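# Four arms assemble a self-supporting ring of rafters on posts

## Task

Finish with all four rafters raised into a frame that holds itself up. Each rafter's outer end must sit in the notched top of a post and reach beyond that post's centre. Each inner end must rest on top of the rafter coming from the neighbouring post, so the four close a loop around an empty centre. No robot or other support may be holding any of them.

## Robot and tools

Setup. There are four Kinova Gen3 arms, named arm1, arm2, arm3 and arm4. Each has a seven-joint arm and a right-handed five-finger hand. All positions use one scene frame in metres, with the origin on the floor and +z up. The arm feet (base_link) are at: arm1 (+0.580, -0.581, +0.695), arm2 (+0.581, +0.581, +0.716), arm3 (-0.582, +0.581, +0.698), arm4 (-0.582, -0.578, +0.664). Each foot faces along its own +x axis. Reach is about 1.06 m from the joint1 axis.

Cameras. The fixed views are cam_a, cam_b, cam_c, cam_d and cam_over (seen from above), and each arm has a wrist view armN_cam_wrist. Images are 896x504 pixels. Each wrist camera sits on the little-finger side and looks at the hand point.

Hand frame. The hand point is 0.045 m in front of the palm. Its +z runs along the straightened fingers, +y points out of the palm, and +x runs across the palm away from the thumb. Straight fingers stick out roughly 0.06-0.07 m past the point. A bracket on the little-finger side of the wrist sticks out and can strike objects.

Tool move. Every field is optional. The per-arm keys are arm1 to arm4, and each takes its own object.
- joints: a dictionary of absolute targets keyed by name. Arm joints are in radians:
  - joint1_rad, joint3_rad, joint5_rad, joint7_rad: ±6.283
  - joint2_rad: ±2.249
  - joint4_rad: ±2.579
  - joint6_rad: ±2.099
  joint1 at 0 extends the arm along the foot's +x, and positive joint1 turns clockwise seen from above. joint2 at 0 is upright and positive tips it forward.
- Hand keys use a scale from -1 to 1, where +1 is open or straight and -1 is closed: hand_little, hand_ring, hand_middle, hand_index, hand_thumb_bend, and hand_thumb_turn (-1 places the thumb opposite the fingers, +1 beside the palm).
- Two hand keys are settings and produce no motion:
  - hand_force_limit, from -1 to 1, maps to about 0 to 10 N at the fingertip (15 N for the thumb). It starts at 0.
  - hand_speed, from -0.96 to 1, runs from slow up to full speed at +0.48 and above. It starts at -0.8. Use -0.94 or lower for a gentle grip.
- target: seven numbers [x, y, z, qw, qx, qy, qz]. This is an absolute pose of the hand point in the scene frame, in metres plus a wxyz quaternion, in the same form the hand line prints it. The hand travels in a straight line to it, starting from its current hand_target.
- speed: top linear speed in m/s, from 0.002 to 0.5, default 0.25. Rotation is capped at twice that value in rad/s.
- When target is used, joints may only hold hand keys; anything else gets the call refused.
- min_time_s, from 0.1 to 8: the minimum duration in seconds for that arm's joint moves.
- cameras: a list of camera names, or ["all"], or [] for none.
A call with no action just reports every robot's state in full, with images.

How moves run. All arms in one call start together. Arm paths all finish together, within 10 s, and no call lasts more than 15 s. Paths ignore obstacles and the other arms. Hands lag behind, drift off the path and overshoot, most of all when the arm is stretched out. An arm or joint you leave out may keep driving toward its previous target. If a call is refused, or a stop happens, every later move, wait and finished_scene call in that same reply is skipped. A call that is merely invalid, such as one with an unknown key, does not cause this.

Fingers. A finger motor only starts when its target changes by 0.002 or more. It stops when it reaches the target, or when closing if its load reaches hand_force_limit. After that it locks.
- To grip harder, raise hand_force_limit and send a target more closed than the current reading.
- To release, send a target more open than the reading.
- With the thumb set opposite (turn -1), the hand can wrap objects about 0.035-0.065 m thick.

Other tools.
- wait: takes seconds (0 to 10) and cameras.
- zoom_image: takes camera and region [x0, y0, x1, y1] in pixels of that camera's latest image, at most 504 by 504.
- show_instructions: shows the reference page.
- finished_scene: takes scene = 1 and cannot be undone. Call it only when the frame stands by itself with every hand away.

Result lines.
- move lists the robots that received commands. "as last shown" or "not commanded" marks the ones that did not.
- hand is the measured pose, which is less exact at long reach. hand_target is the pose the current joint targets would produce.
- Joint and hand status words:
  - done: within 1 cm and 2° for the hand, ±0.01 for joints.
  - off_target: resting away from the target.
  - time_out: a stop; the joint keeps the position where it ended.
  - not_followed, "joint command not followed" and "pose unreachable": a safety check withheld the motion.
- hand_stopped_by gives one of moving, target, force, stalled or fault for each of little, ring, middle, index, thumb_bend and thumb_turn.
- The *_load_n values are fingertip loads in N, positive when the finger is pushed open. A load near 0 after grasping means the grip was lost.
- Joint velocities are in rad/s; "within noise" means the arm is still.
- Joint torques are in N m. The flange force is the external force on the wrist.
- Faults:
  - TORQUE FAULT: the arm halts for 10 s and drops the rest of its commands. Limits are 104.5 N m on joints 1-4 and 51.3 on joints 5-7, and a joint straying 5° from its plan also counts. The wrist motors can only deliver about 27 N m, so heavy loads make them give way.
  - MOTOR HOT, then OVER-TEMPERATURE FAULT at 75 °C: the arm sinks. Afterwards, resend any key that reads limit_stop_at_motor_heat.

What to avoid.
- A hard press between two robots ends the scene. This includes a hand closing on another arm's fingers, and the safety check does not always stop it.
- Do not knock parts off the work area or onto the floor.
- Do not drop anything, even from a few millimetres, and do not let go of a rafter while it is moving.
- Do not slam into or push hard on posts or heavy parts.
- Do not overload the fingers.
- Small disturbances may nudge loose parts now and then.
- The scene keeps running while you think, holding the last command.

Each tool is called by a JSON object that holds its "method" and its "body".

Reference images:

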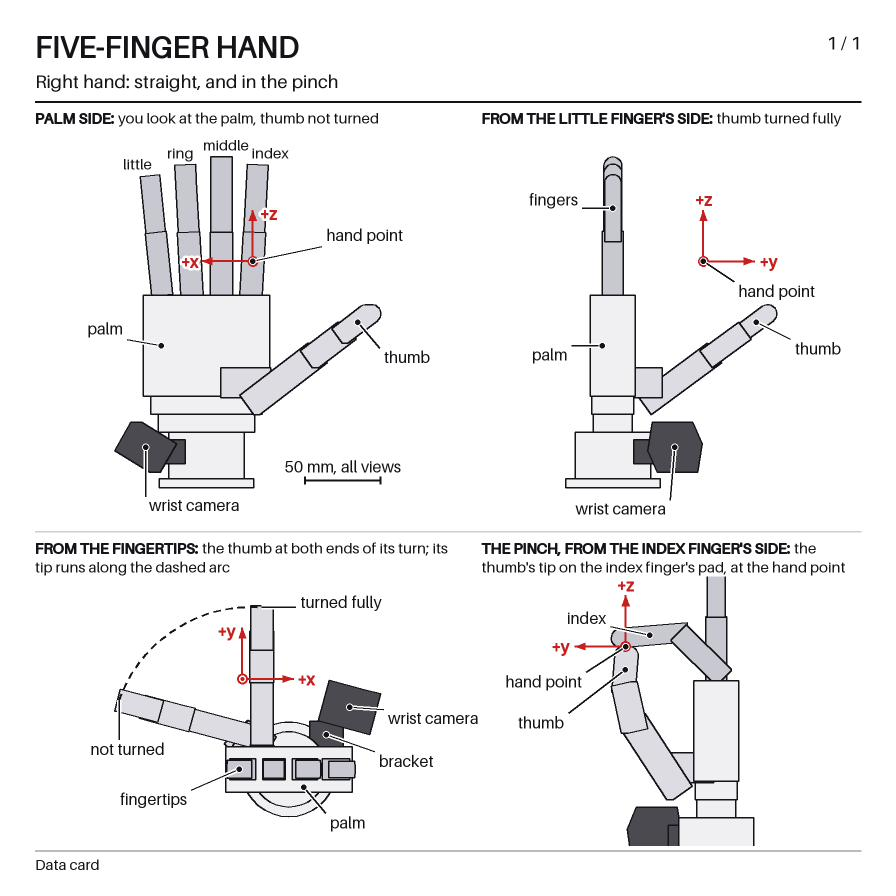

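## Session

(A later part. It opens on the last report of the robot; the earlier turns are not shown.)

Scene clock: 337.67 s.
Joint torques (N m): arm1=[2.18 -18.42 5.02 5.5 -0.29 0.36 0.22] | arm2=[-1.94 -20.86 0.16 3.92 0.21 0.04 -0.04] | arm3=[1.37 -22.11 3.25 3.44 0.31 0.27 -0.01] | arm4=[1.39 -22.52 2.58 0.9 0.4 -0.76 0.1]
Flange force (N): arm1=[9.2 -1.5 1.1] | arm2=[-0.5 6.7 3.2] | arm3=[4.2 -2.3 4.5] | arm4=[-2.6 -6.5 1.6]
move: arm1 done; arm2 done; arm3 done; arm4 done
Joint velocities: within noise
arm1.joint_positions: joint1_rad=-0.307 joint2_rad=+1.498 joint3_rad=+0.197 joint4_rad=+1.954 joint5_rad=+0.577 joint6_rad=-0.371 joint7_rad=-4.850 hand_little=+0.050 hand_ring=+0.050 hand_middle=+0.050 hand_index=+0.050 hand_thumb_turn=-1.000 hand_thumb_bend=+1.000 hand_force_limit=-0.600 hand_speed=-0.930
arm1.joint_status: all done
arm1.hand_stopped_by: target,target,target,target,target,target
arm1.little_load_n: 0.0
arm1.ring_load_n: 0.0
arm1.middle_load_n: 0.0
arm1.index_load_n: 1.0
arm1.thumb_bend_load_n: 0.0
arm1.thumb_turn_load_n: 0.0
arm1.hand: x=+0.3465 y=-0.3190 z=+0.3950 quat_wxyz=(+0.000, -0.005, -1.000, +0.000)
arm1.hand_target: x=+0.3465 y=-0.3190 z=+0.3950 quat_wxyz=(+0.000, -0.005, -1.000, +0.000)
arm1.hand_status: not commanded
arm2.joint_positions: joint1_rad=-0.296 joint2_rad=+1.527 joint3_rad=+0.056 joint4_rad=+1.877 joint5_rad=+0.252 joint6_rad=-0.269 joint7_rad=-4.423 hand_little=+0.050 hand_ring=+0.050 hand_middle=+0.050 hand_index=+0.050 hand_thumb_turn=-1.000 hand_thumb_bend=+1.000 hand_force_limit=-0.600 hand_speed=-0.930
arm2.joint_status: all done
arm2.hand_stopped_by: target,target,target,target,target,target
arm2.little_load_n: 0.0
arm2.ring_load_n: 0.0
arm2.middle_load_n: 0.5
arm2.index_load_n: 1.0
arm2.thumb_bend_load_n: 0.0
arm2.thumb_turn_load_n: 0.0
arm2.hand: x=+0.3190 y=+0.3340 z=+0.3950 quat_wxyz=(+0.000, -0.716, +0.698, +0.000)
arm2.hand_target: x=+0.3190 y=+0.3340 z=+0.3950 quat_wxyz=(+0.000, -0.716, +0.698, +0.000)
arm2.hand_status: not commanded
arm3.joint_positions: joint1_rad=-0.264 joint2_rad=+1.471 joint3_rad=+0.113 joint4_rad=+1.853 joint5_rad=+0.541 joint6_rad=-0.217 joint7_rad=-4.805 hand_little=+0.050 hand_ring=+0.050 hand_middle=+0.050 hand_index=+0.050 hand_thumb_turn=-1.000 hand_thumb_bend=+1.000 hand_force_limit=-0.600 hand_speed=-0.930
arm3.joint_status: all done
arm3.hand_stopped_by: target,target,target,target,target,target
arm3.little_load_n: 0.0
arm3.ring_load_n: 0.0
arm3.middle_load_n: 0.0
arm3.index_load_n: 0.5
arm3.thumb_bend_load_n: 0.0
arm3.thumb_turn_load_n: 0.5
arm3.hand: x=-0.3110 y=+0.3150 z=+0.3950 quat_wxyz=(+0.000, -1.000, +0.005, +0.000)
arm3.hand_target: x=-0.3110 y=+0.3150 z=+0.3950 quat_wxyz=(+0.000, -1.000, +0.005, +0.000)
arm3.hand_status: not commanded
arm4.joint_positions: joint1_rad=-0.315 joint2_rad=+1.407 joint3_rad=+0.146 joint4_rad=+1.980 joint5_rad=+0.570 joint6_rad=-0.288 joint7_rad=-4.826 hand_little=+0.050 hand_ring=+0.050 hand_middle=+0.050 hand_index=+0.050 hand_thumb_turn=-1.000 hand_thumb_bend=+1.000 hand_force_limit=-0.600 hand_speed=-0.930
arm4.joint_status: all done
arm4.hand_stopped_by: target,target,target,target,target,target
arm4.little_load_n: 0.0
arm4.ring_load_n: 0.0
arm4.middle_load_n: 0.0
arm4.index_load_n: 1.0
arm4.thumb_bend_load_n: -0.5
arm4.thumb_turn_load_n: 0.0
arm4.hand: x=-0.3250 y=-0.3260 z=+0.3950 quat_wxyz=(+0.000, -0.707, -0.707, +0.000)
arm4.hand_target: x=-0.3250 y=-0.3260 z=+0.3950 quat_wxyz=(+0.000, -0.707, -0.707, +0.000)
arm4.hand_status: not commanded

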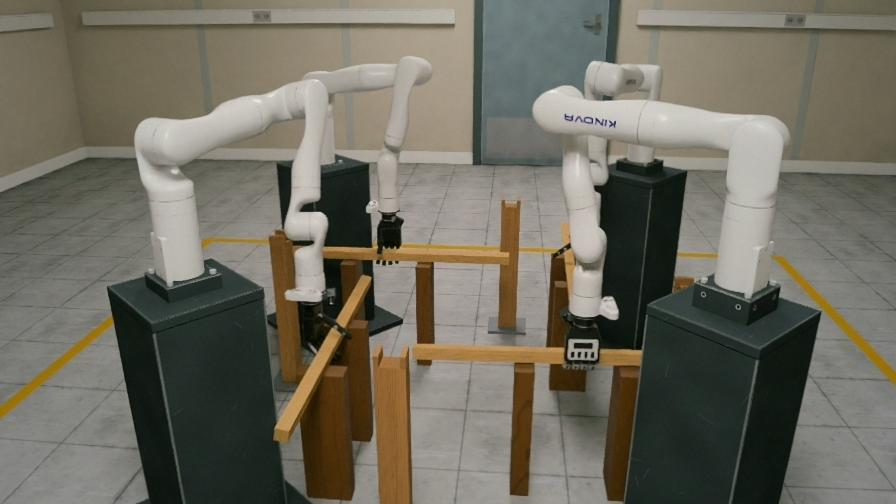

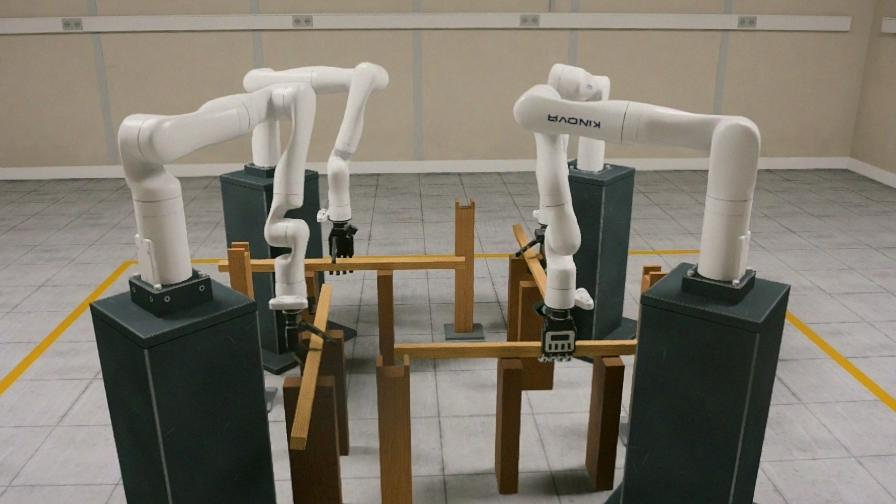

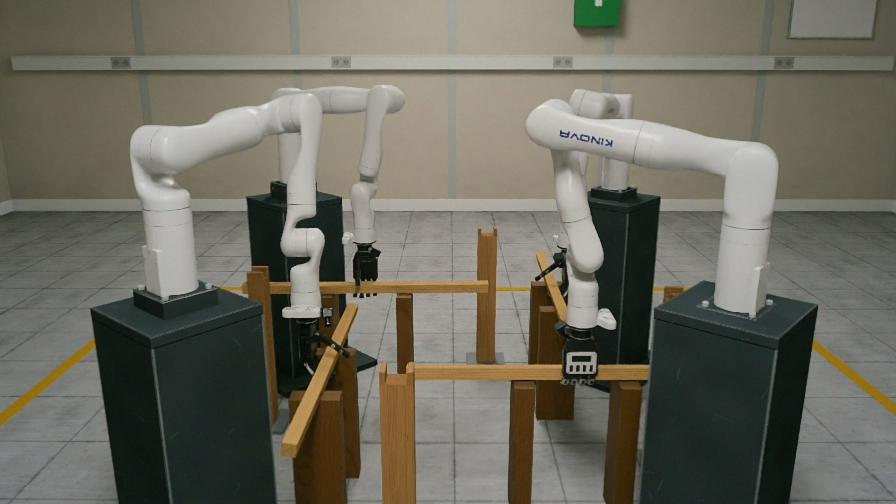

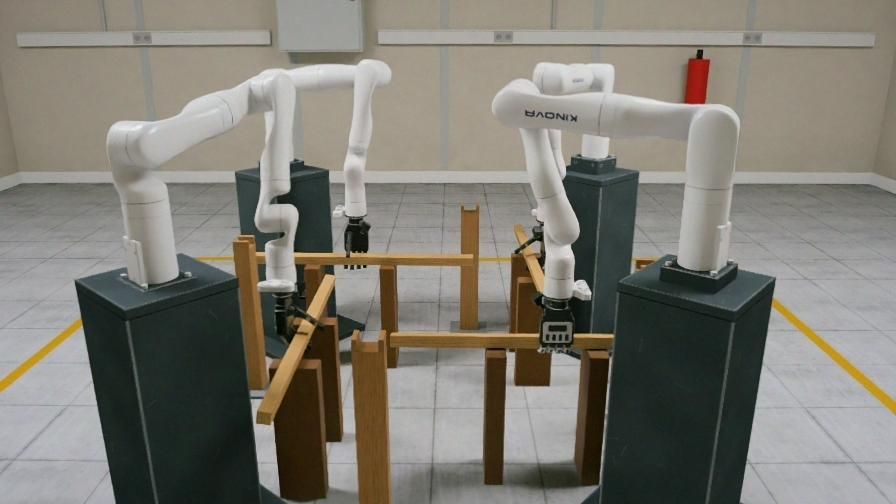

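{"method": "move", "body": {"arm1": {"joints":{"hand_speed":-0.92,"hand_force_limit":-0.5,"hand_thumb_bend":-0.15}}, "arm2": {"joints":{"hand_speed":-0.92,"hand_force_limit":-0.5,"hand_thumb_bend":-0.15}}, "arm3": {"joints":{"hand_speed":-0.92,"hand_force_limit":-0.5,"hand_thumb_bend":-0.15}}, "arm4": {"joints":{"hand_speed":-0.92,"hand_force_limit":-0.5,"hand_thumb_bend":-0.15}}, "cameras": ["cam_a","cam_b","cam_c","cam_d","arm1_cam_wrist"]}}

{"method": "zoom_image", "body": {"camera": "cam_a", "region": [280, 280, 400, 380]}}

{"method": "zoom_image", "body": {"camera": "cam_c", "region": [280, 290, 400, 390]}}

Scene clock: 352.57 s.
Joint torques (N m): arm1=[1.94 -17.89 4.36 5.84 -0.2 0.38 0.25] | arm2=[-2.11 -20.36 -0.39 4.22 0.18 0.18 -0.06] | arm3=[1.06 -21.53 2.61 3.9 0.37 0.32 0] | arm4=[1.11 -21.94 2 1.31 0.48 -0.69 0.05]
Flange force (N): arm1=[9.3 -0.4 0.5] | arm2=[-0.5 7.5 2.6] | arm3=[4.5 -1.0 4.1] | arm4=[-2.5 -5.3 1.0]
move: arm1 off_target; arm2 off_target; arm3 off_target; arm4 off_target
Joint velocities: within noise
arm1.joint_positions: joint1_rad=-0.307 joint2_rad=+1.498 joint3_rad=+0.197 joint4_rad=+1.954 joint5_rad=+0.577 joint6_rad=-0.371 joint7_rad=-4.850 hand_little=+0.050 hand_ring=+0.050 hand_middle=+0.050 hand_index=+0.050 hand_thumb_turn=-1.000 hand_thumb_bend=+0.246 hand_force_limit=-0.500 hand_speed=-0.920
arm1.joint_status: hand_thumb_bend off_target (ended at +0.246, target -0.150); the others done
arm1.hand_stopped_by: target,target,target,target,force,target
arm1.little_load_n: 0.0
arm1.ring_load_n: 0.5
arm1.middle_load_n: 0.0
arm1.index_load_n: 2.0
arm1.thumb_bend_load_n: 4.0
arm1.thumb_turn_load_n: 0.0
arm1.hand: x=+0.3465 y=-0.3190 z=+0.3950 quat_wxyz=(+0.000, -0.005, -1.000, +0.000)
arm1.hand_target: x=+0.3465 y=-0.3190 z=+0.3950 quat_wxyz=(+0.000, -0.005, -1.000, +0.000)
arm1.hand_status: not commanded
arm2.joint_positions: joint1_rad=-0.296 joint2_rad=+1.527 joint3_rad=+0.056 joint4_rad=+1.877 joint5_rad=+0.252 joint6_rad=-0.269 joint7_rad=-4.423 hand_little=+0.050 hand_ring=+0.050 hand_middle=+0.050 hand_index=+0.050 hand_thumb_turn=-1.000 hand_thumb_bend=+0.274 hand_force_limit=-0.500 hand_speed=-0.920
arm2.joint_status: hand_thumb_bend off_target (ended at +0.274, target -0.150); the others done
arm2.hand_stopped_by: target,target,target,target,force,target
arm2.little_load_n: 0.0
arm2.ring_load_n: 0.5
arm2.middle_load_n: 0.5
arm2.index_load_n: 2.0
arm2.thumb_bend_load_n: 3.5
arm2.thumb_turn_load_n: 0.0
arm2.hand: x=+0.3190 y=+0.3340 z=+0.3950 quat_wxyz=(+0.000, -0.716, +0.698, +0.000)
arm2.hand_target: x=+0.3190 y=+0.3340 z=+0.3950 quat_wxyz=(+0.000, -0.716, +0.698, +0.000)
arm2.hand_status: not commanded
arm3.joint_positions: joint1_rad=-0.264 joint2_rad=+1.471 joint3_rad=+0.113 joint4_rad=+1.853 joint5_rad=+0.541 joint6_rad=-0.217 joint7_rad=-4.805 hand_little=+0.050 hand_ring=+0.050 hand_middle=+0.050 hand_index=+0.050 hand_thumb_turn=-1.000 hand_thumb_bend=+0.216 hand_force_limit=-0.500 hand_speed=-0.920
arm3.joint_status: hand_thumb_bend off_target (ended at +0.216, target -0.150); the others done
arm3.hand_stopped_by: target,target,target,target,force,target
arm3.little_load_n: 0.0
arm3.ring_load_n: 0.0
arm3.middle_load_n: 0.5
arm3.index_load_n: 2.0
arm3.thumb_bend_load_n: 4.0
arm3.thumb_turn_load_n: 0.0
arm3.hand: x=-0.3110 y=+0.3150 z=+0.3950 quat_wxyz=(+0.000, -1.000, +0.005, +0.000)
arm3.hand_target: x=-0.3110 y=+0.3150 z=+0.3950 quat_wxyz=(+0.000, -1.000, +0.005, +0.000)
arm3.hand_status: not commanded
arm4.joint_positions: joint1_rad=-0.315 joint2_rad=+1.407 joint3_rad=+0.146 joint4_rad=+1.980 joint5_rad=+0.570 joint6_rad=-0.288 joint7_rad=-4.826 hand_little=+0.050 hand_ring=+0.050 hand_middle=+0.050 hand_index=+0.050 hand_thumb_turn=-1.000 hand_thumb_bend=+0.212 hand_force_limit=-0.500 hand_speed=-0.920
arm4.joint_status: hand_thumb_bend off_target (ended at +0.212, target -0.150); the others done
arm4.hand_stopped_by: target,target,target,target,force,target
arm4.little_load_n: 0.0
arm4.ring_load_n: 0.0
arm4.middle_load_n: 0.5
arm4.index_load_n: 2.0
arm4.thumb_bend_load_n: 3.5
arm4.thumb_turn_load_n: 0.0
arm4.hand: x=-0.3250 y=-0.3260 z=+0.3950 quat_wxyz=(+0.000, -0.707, -0.707, +0.000)
arm4.hand_target: x=-0.3250 y=-0.3260 z=+0.3950 quat_wxyz=(+0.000, -0.707, -0.707, +0.000)
arm4.hand_status: not commanded
pictures: arm1_cam_wrist, cam_a, cam_b, cam_c, cam_d
arm1_cam_wrist: T_world_to_cam=[[-0.19772, 0.98008, 0.01872, 0.37502], [0.82578, 0.15624, 0.54192, -0.45152], [0.5282, 0.12261, -0.84022, 0.30203]] pos_world=[0.28747, -0.33404, 0.49144]

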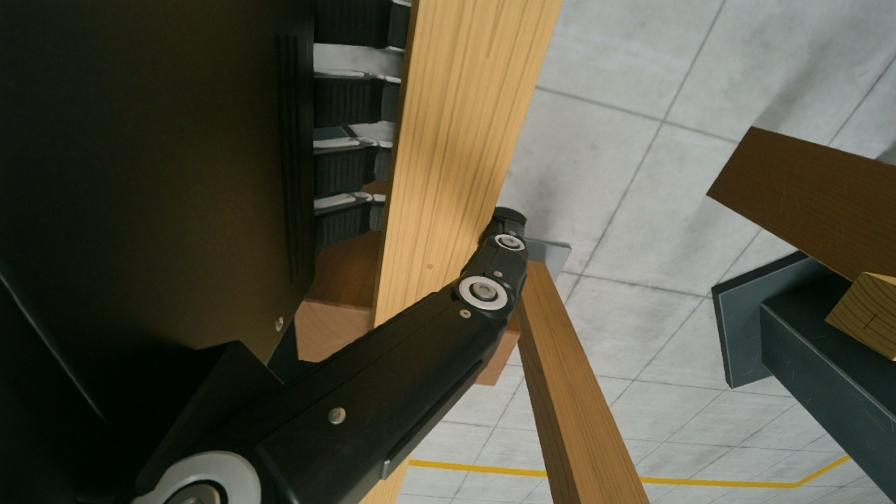

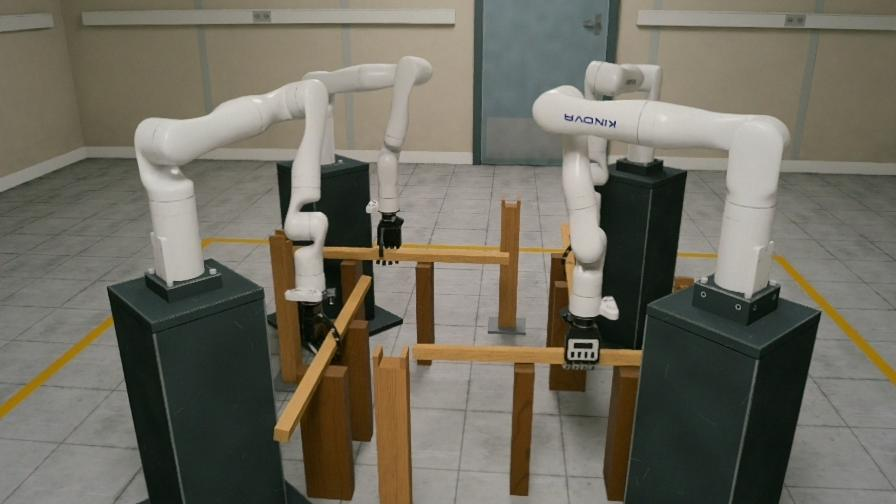

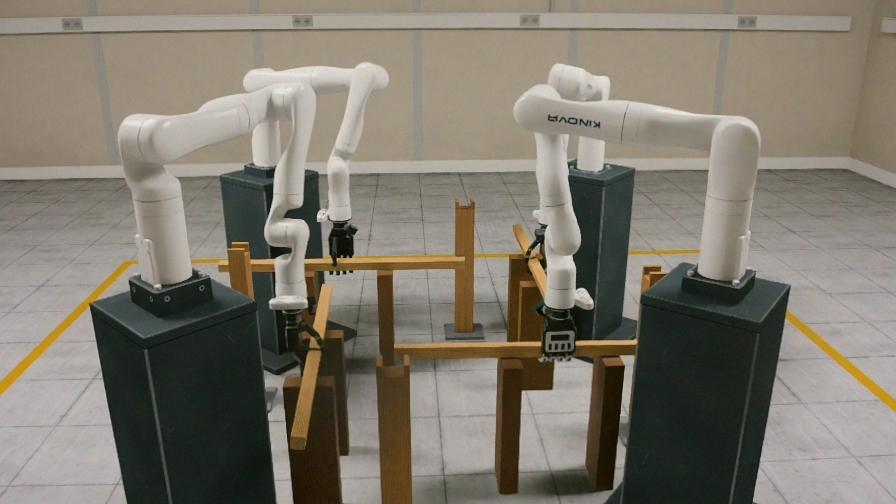

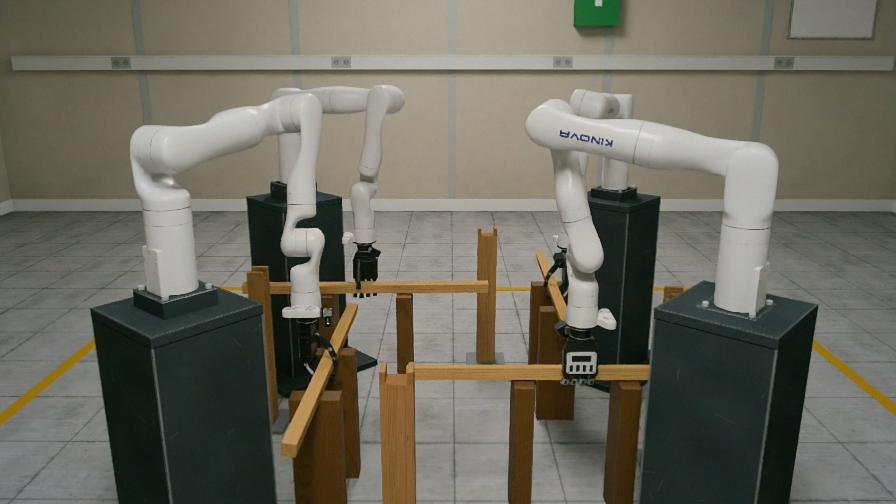

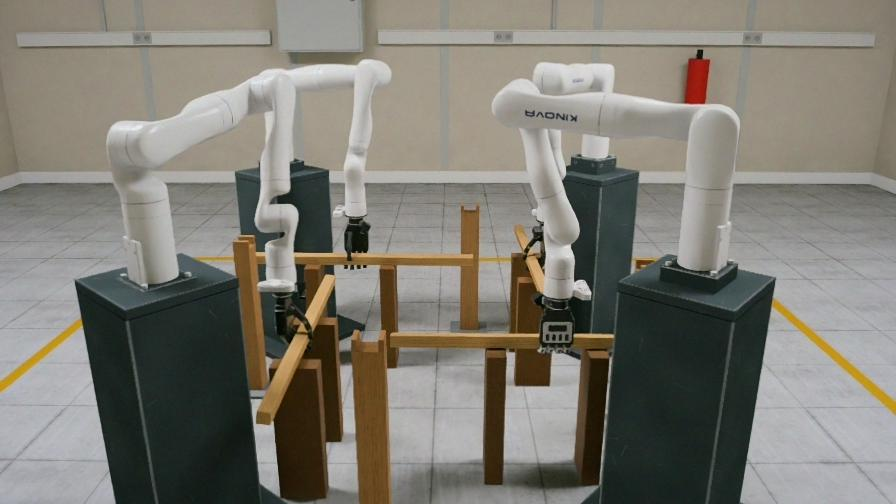

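Scaled by 4.200 from the camera's image (finer frame: 1280x720).

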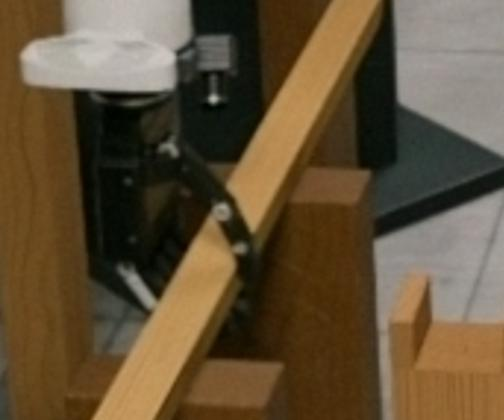

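Scaled by 4.200 from the camera's image (finer frame: 1280x720).

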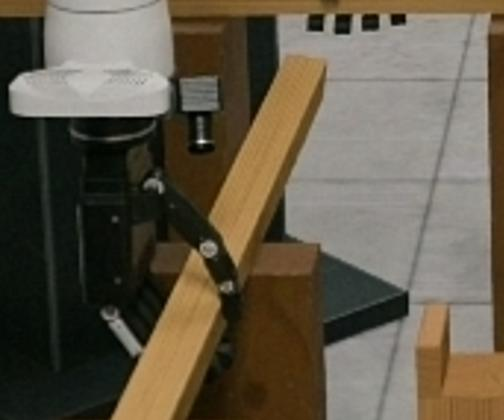

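{"method": "move", "body": {"arm1": {"joints":{"hand_speed":-0.93,"hand_force_limit":-0.6,"hand_little":-0.2,"hand_ring":-0.2,"hand_middle":-0.2}}, "arm2": {"joints":{"hand_speed":-0.93,"hand_force_limit":-0.6,"hand_little":-0.2,"hand_ring":-0.2,"hand_middle":-0.2}}, "arm3": {"joints":{"hand_speed":-0.93,"hand_force_limit":-0.6,"hand_little":-0.2,"hand_ring":-0.2,"hand_middle":-0.2}}, "arm4": {"joints":{"hand_speed":-0.93,"hand_force_limit":-0.6,"hand_little":-0.2,"hand_ring":-0.2,"hand_middle":-0.2}}}}

Scene clock: 362.27 s.
Joint torques (N m): arm1=[2.13 -18.95 5.1 5.75 -0.3 0.36 0.23] | arm2=[-1.97 -21.14 -0.05 4.05 0.2 0.01 -0.05] | arm3=[1.36 -22.56 3.17 3.65 0.28 0.17 0] | arm4=[1.28 -23.02 2.55 1.06 0.36 -0.77 0.09]
Flange force (N): arm1=[9.4 -1.2 2.9] | arm2=[-0.5 6.9 4.1] | arm3=[4.6 -1.8 6.0] | arm4=[-2.7 -6.0 3.1]
move: arm1 off_target; arm2 off_target; arm3 off_target; arm4 off_target
Joint velocities: within noise
arm1.joint_positions: joint1_rad=-0.307 joint2_rad=+1.498 joint3_rad=+0.197 joint4_rad=+1.954 joint5_rad=+0.577 joint6_rad=-0.371 joint7_rad=-4.850 hand_little=-0.028 hand_ring=-0.014 hand_middle=-0.008 hand_index=+0.050 hand_thumb_turn=-1.000 hand_thumb_bend=+0.246 hand_force_limit=-0.600 hand_speed=-0.930
arm1.joint_status: hand_little off_target (ended at -0.028, target -0.200); hand_ring off_target (ended at -0.014, target -0.200); hand_middle off_target (ended at -0.008, target -0.200); the others done
arm1.hand_stopped_by: force,force,force,target,force,target
arm1.little_load_n: 1.5
arm1.ring_load_n: 1.0
arm1.middle_load_n: 1.5
arm1.index_load_n: 0.0
arm1.thumb_bend_load_n: 3.0
arm1.thumb_turn_load_n: 1.0
arm1.hand: x=+0.3465 y=-0.3190 z=+0.3950 quat_wxyz=(+0.000, -0.005, -1.000, +0.000)
arm1.hand_target: x=+0.3465 y=-0.3190 z=+0.3950 quat_wxyz=(+0.000, -0.005, -1.000, +0.000)
arm1.hand_status: not commanded
arm2.joint_positions: joint1_rad=-0.296 joint2_rad=+1.527 joint3_rad=+0.056 joint4_rad=+1.877 joint5_rad=+0.252 joint6_rad=-0.269 joint7_rad=-4.423 hand_little=-0.002 hand_ring=+0.018 hand_middle=+0.025 hand_index=+0.050 hand_thumb_turn=-1.000 hand_thumb_bend=+0.274 hand_force_limit=-0.600 hand_speed=-0.930
arm2.joint_status: hand_little off_target (ended at -0.002, target -0.200); hand_ring off_target (ended at +0.018, target -0.200); hand_middle off_target (ended at +0.025, target -0.200); the others done
arm2.hand_stopped_by: force,force,force,target,force,target
arm2.little_load_n: 2.0
arm2.ring_load_n: 0.5
arm2.middle_load_n: 0.5
arm2.index_load_n: 0.0
arm2.thumb_bend_load_n: 2.0
arm2.thumb_turn_load_n: 2.0
arm2.hand: x=+0.3190 y=+0.3340 z=+0.3950 quat_wxyz=(+0.000, -0.716, +0.698, +0.000)
arm2.hand_target: x=+0.3190 y=+0.3340 z=+0.3950 quat_wxyz=(+0.000, -0.716, +0.698, +0.000)
arm2.hand_status: not commanded
arm3.joint_positions: joint1_rad=-0.264 joint2_rad=+1.471 joint3_rad=+0.113 joint4_rad=+1.853 joint5_rad=+0.541 joint6_rad=-0.217 joint7_rad=-4.805 hand_little=-0.047 hand_ring=-0.014 hand_middle=+0.018 hand_index=+0.050 hand_thumb_turn=-1.000 hand_thumb_bend=+0.217 hand_force_limit=-0.600 hand_speed=-0.930
arm3.joint_status: hand_little off_target (ended at -0.047, target -0.200); hand_ring off_target (ended at -0.014, target -0.200); hand_middle off_target (ended at +0.018, target -0.200); the others done
arm3.hand_stopped_by: force,force,force,target,force,target
arm3.little_load_n: 2.5
arm3.ring_load_n: 1.0
arm3.middle_load_n: 0.5
arm3.index_load_n: 0.5
arm3.thumb_bend_load_n: 3.0
arm3.thumb_turn_load_n: 1.5
arm3.hand: x=-0.3110 y=+0.3150 z=+0.3950 quat_wxyz=(+0.000, -1.000, +0.005, +0.000)
arm3.hand_target: x=-0.3110 y=+0.3150 z=+0.3950 quat_wxyz=(+0.000, -1.000, +0.005, +0.000)
arm3.hand_status: not commanded
arm4.joint_positions: joint1_rad=-0.315 joint2_rad=+1.407 joint3_rad=+0.146 joint4_rad=+1.980 joint5_rad=+0.570 joint6_rad=-0.288 joint7_rad=-4.826 hand_little=-0.041 hand_ring=-0.021 hand_middle=+0.018 hand_index=+0.050 hand_thumb_turn=-1.000 hand_thumb_bend=+0.211 hand_force_limit=-0.600 hand_speed=-0.930
arm4.joint_status: hand_little off_target (ended at -0.041, target -0.200); hand_ring off_target (ended at -0.021, target -0.200); hand_middle off_target (ended at +0.018, target -0.200); the others done
arm4.hand_stopped_by: force,force,force,target,force,target
arm4.little_load_n: 2.0
arm4.ring_load_n: 0.5
arm4.middle_load_n: 0.0
arm4.index_load_n: 0.0
arm4.thumb_bend_load_n: 1.0
arm4.thumb_turn_load_n: 0.5
arm4.hand: x=-0.3250 y=-0.3260 z=+0.3950 quat_wxyz=(+0.000, -0.707, -0.707, +0.000)
arm4.hand_target: x=-0.3250 y=-0.3260 z=+0.3950 quat_wxyz=(+0.000, -0.707, -0.707, +0.000)
arm4.hand_status: not commanded
pictures: none

{"method": "move", "body": {"arm1": {"joints":{"hand_speed":-0.93,"hand_force_limit":-0.45,"hand_index":-0.2,"hand_thumb_bend":-0.16}}, "arm2": {"joints":{"hand_speed":-0.93,"hand_force_limit":-0.45,"hand_index":-0.2,"hand_thumb_bend":-0.16}}, "arm3": {"joints":{"hand_speed":-0.93,"hand_force_limit":-0.45,"hand_index":-0.2,"hand_thumb_bend":-0.16}}, "arm4": {"joints":{"hand_speed":-0.93,"hand_force_limit":-0.45,"hand_index":-0.2,"hand_thumb_bend":-0.16}}, "cameras": ["all"]}}

Scene clock: 371.00 s.
Joint torques (N m): arm1=[2.1 -18.92 5.01 5.73 -0.34 0.29 0.18] | arm2=[-1.95 -21.23 0.12 4.1 0.13 0.12 -0.07] | arm3=[1.3 -22.43 3.17 3.72 0.28 0.33 0.01] | arm4=[1.28 -23.04 2.54 1.19 0.35 -0.69 0.1]
Flange force (N): arm1=[9.4 -0.9 2.8] | arm2=[-0.6 6.9 4.4] | arm3=[4.4 -1.9 5.9] | arm4=[-2.6 -6.0 3.5]
move: arm1 off_target; arm2 off_target; arm3 off_target; arm4 off_target
Joint velocities: within noise
arm1.joint_positions: joint1_rad=-0.307 joint2_rad=+1.498 joint3_rad=+0.197 joint4_rad=+1.954 joint5_rad=+0.577 joint6_rad=-0.371 joint7_rad=-4.850 hand_little=-0.027 hand_ring=-0.014 hand_middle=-0.008 hand_index=-0.008 hand_thumb_turn=-1.000 hand_thumb_bend=+0.238 hand_force_limit=-0.450 hand_speed=-0.930
arm1.joint_status: hand_index off_target (ended at -0.008, target -0.200); hand_thumb_bend off_target (ended at +0.238, target -0.160); the others done
arm1.hand_stopped_by: force,force,force,force,force,target
arm1.little_load_n: 2.0
arm1.ring_load_n: 1.5
arm1.middle_load_n: 0.0
arm1.index_load_n: 3.0
arm1.thumb_bend_load_n: 5.5
arm1.thumb_turn_load_n: 0.0
arm1.hand: x=+0.3465 y=-0.3190 z=+0.3950 quat_wxyz=(+0.000, -0.005, -1.000, +0.000)
arm1.hand_target: x=+0.3465 y=-0.3190 z=+0.3950 quat_wxyz=(+0.000, -0.005, -1.000, +0.000)
arm1.hand_status: not commanded
arm2.joint_positions: joint1_rad=-0.296 joint2_rad=+1.527 joint3_rad=+0.056 joint4_rad=+1.877 joint5_rad=+0.252 joint6_rad=-0.269 joint7_rad=-4.423 hand_little=-0.002 hand_ring=+0.018 hand_middle=+0.025 hand_index=+0.025 hand_thumb_turn=-1.000 hand_thumb_bend=+0.266 hand_force_limit=-0.450 hand_speed=-0.930
arm2.joint_status: hand_index off_target (ended at +0.025, target -0.200); hand_thumb_bend off_target (ended at +0.266, target -0.160); the others done
arm2.hand_stopped_by: force,force,force,force,force,target
arm2.little_load_n: 1.0
arm2.ring_load_n: 0.5
arm2.middle_load_n: 0.5
arm2.index_load_n: 3.0
arm2.thumb_bend_load_n: 4.5
arm2.thumb_turn_load_n: 1.5
arm2.hand: x=+0.3190 y=+0.3340 z=+0.3950 quat_wxyz=(+0.000, -0.716, +0.698, +0.000)
arm2.hand_target: x=+0.3190 y=+0.3340 z=+0.3950 quat_wxyz=(+0.000, -0.716, +0.698, +0.000)
arm2.hand_status: not commanded
arm3.joint_positions: joint1_rad=-0.264 joint2_rad=+1.471 joint3_rad=+0.113 joint4_rad=+1.853 joint5_rad=+0.541 joint6_rad=-0.217 joint7_rad=-4.805 hand_little=-0.047 hand_ring=-0.015 hand_middle=+0.018 hand_index=-0.014 hand_thumb_turn=-1.000 hand_thumb_bend=+0.206 hand_force_limit=-0.450 hand_speed=-0.930
arm3.joint_status: hand_index off_target (ended at -0.014, target -0.200); hand_thumb_bend off_target (ended at +0.206, target -0.160); the others done
arm3.hand_stopped_by: force,force,force,force,force,target
arm3.little_load_n: 2.0
arm3.ring_load_n: 0.5
arm3.middle_load_n: 0.0
arm3.index_load_n: 2.5
arm3.thumb_bend_load_n: 5.5
arm3.thumb_turn_load_n: 1.0
arm3.hand: x=-0.3110 y=+0.3150 z=+0.3950 quat_wxyz=(+0.000, -1.000, +0.005, +0.000)
arm3.hand_target: x=-0.3110 y=+0.3150 z=+0.3950 quat_wxyz=(+0.000, -1.000, +0.005, +0.000)
arm3.hand_status: not commanded
arm4.joint_positions: joint1_rad=-0.315 joint2_rad=+1.407 joint3_rad=+0.146 joint4_rad=+1.980 joint5_rad=+0.570 joint6_rad=-0.288 joint7_rad=-4.826 hand_little=-0.041 hand_ring=-0.021 hand_middle=+0.018 hand_index=-0.001 hand_thumb_turn=-1.000 hand_thumb_bend=+0.191 hand_force_limit=-0.450 hand_speed=-0.930
arm4.joint_status: hand_index off_target (ended at -0.001, target -0.200); hand_thumb_bend off_target (ended at +0.191, target -0.160); the others done
arm4.hand_stopped_by: force,force,force,force,force,target
arm4.little_load_n: 2.5
arm4.ring_load_n: 0.0
arm4.middle_load_n: 0.0
arm4.index_load_n: 2.5
arm4.thumb_bend_load_n: 4.0
arm4.thumb_turn_load_n: 0.0
arm4.hand: x=-0.3250 y=-0.3260 z=+0.3950 quat_wxyz=(+0.000, -0.707, -0.707, +0.000)
arm4.hand_target: x=-0.3250 y=-0.3260 z=+0.3950 quat_wxyz=(+0.000, -0.707, -0.707, +0.000)
arm4.hand_status: not commanded
pictures: arm1_cam_wrist, arm2_cam_wrist, arm3_cam_wrist, arm4_cam_wrist, cam_a, cam_b, cam_c, cam_d, cam_over
arm1_cam_wrist: T_world_to_cam=[[-0.19772, 0.98008, 0.01872, 0.37502], [0.82578, 0.15624, 0.54192, -0.45152], [0.5282, 0.12261, -0.84022, 0.30203]] pos_world=[0.28747, -0.33404, 0.49144]
arm2_cam_wrist: T_world_to_cam=[[-0.95422, -0.29723, 0.03335, 0.3878], [-0.24056, 0.82895, 0.50494, -0.40312], [-0.17773, 0.4738, -0.86251, 0.35265]] pos_world=[0.33575, 0.28234, 0.49478]
arm3_cam_wrist: T_world_to_cam=[[0.22303, -0.97472, -0.01371, 0.38448], [-0.82398, -0.19601, 0.53164, -0.40676], [-0.52089, -0.10727, -0.84686, 0.3223]] pos_world=[-0.25303, 0.3296, 0.49446]
arm4_cam_wrist: T_world_to_cam=[[0.97762, 0.21007, 0.01149, 0.38685], [0.1791, -0.85968, 0.4784, -0.40386], [0.11037, -0.46564, -0.87807, 0.35111]] pos_world=[-0.34461, -0.26496, 0.49706]

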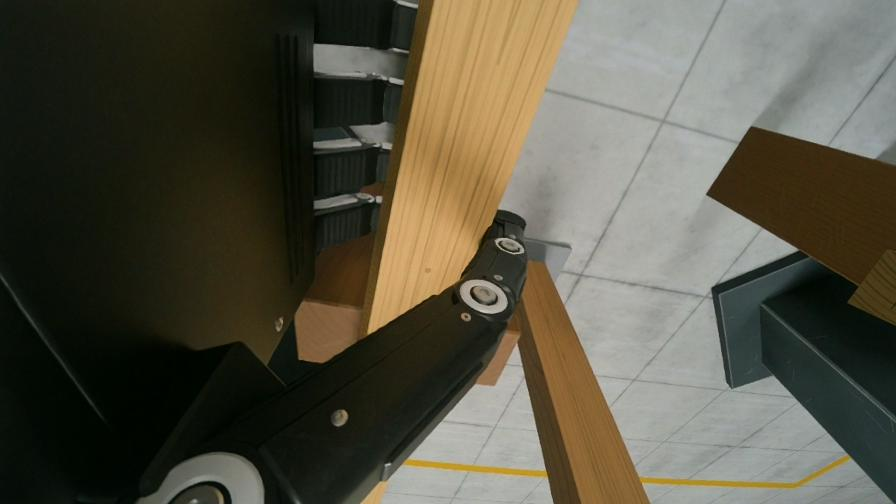

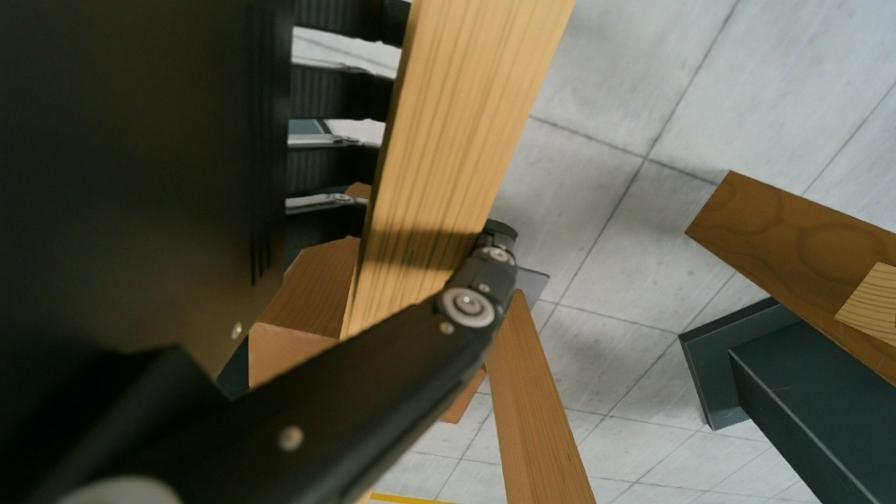

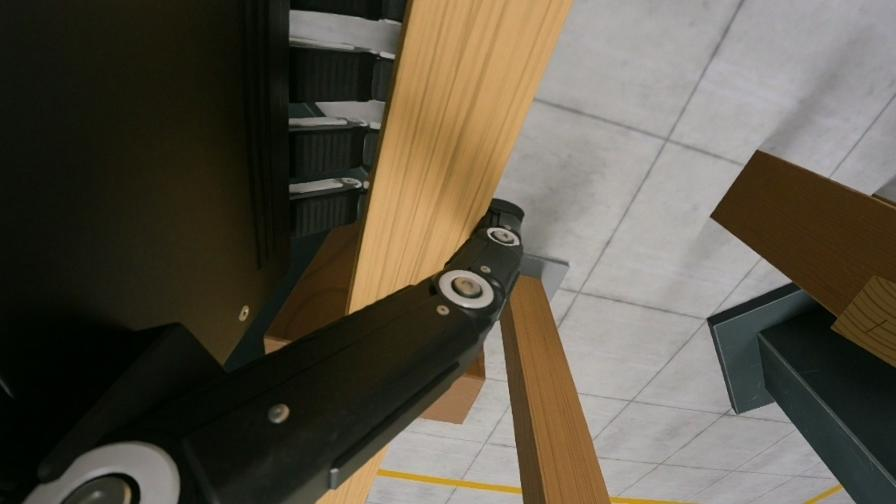

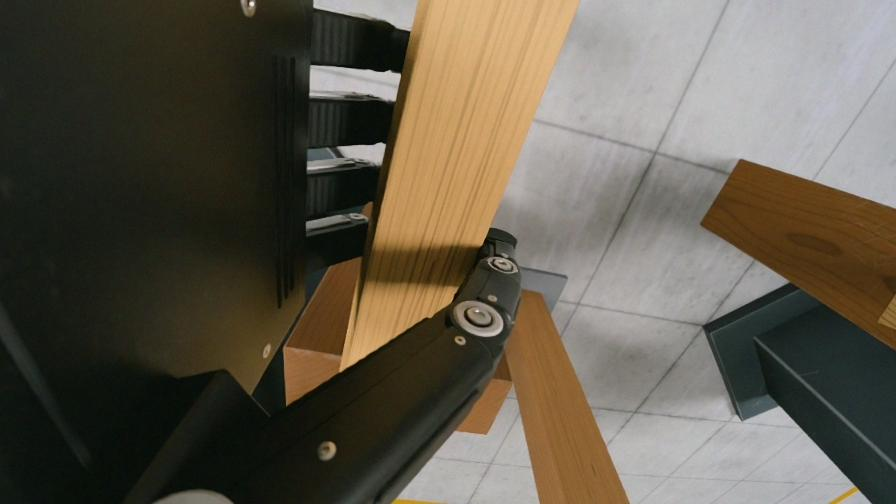

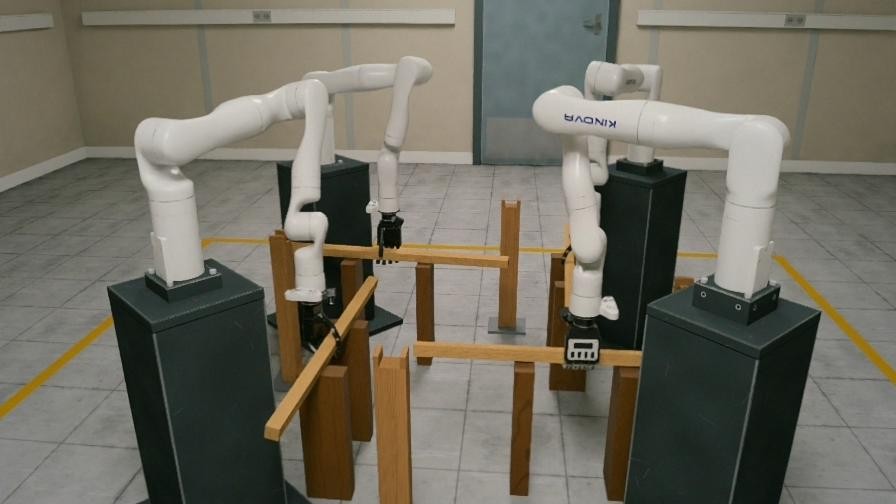

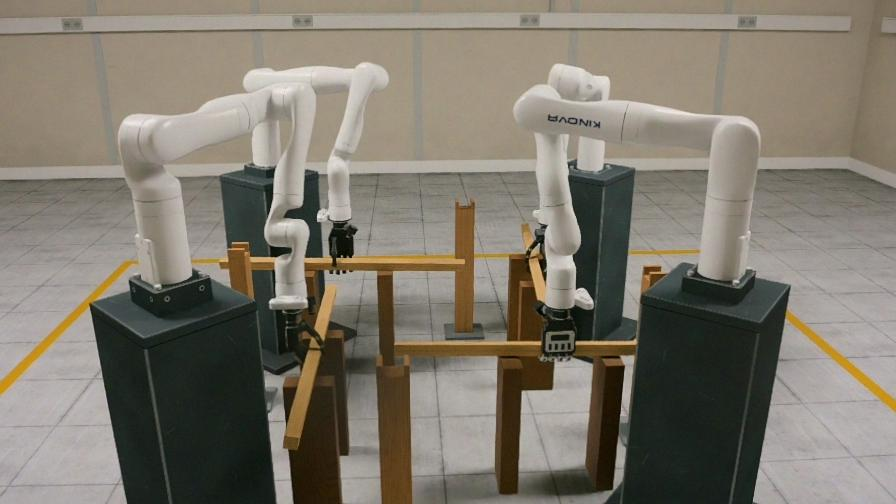

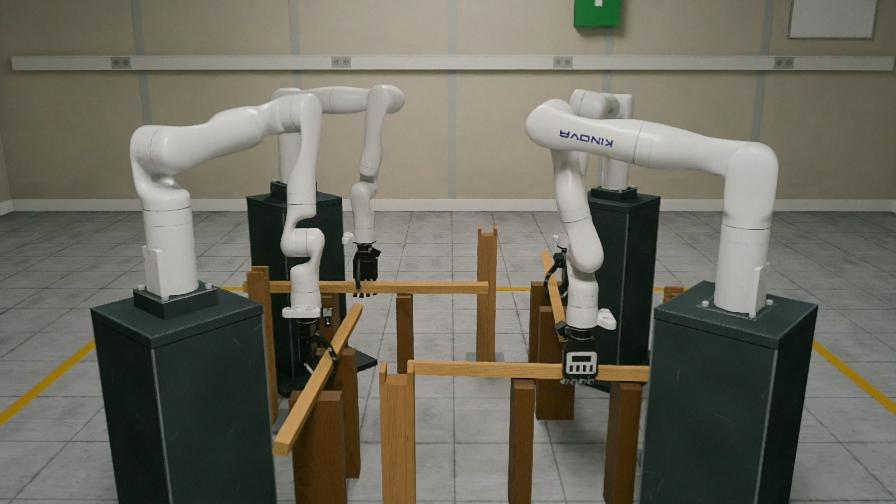

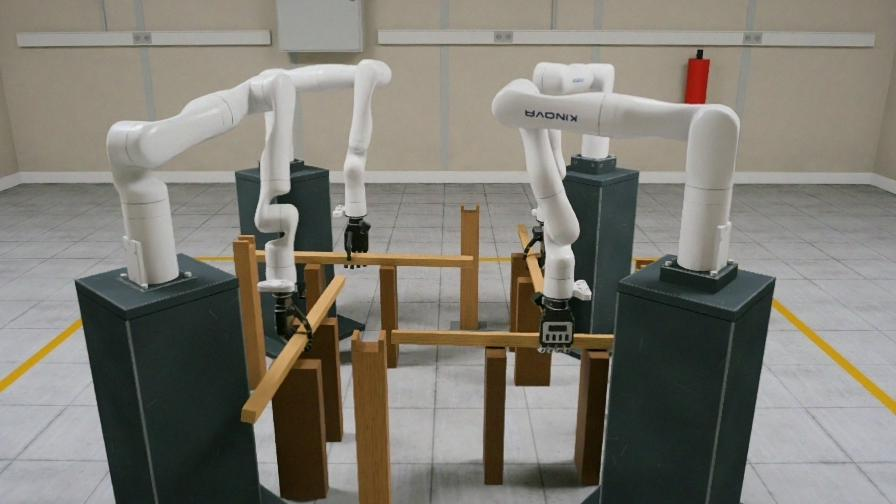

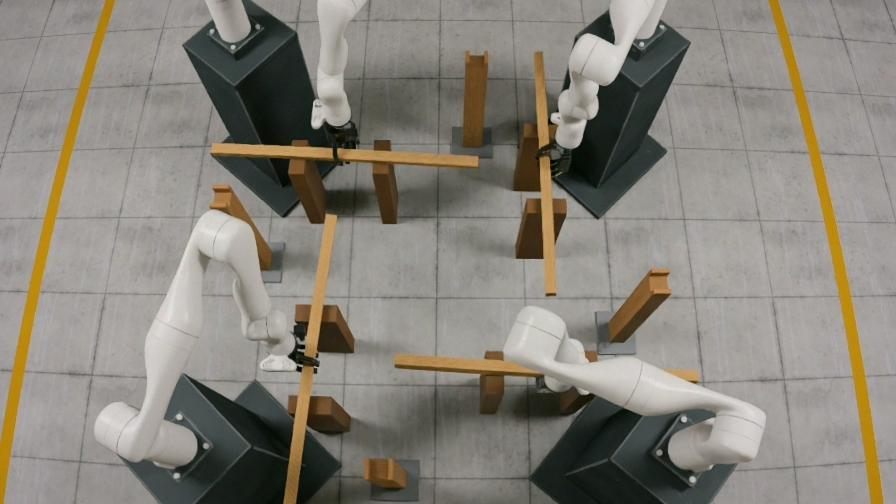

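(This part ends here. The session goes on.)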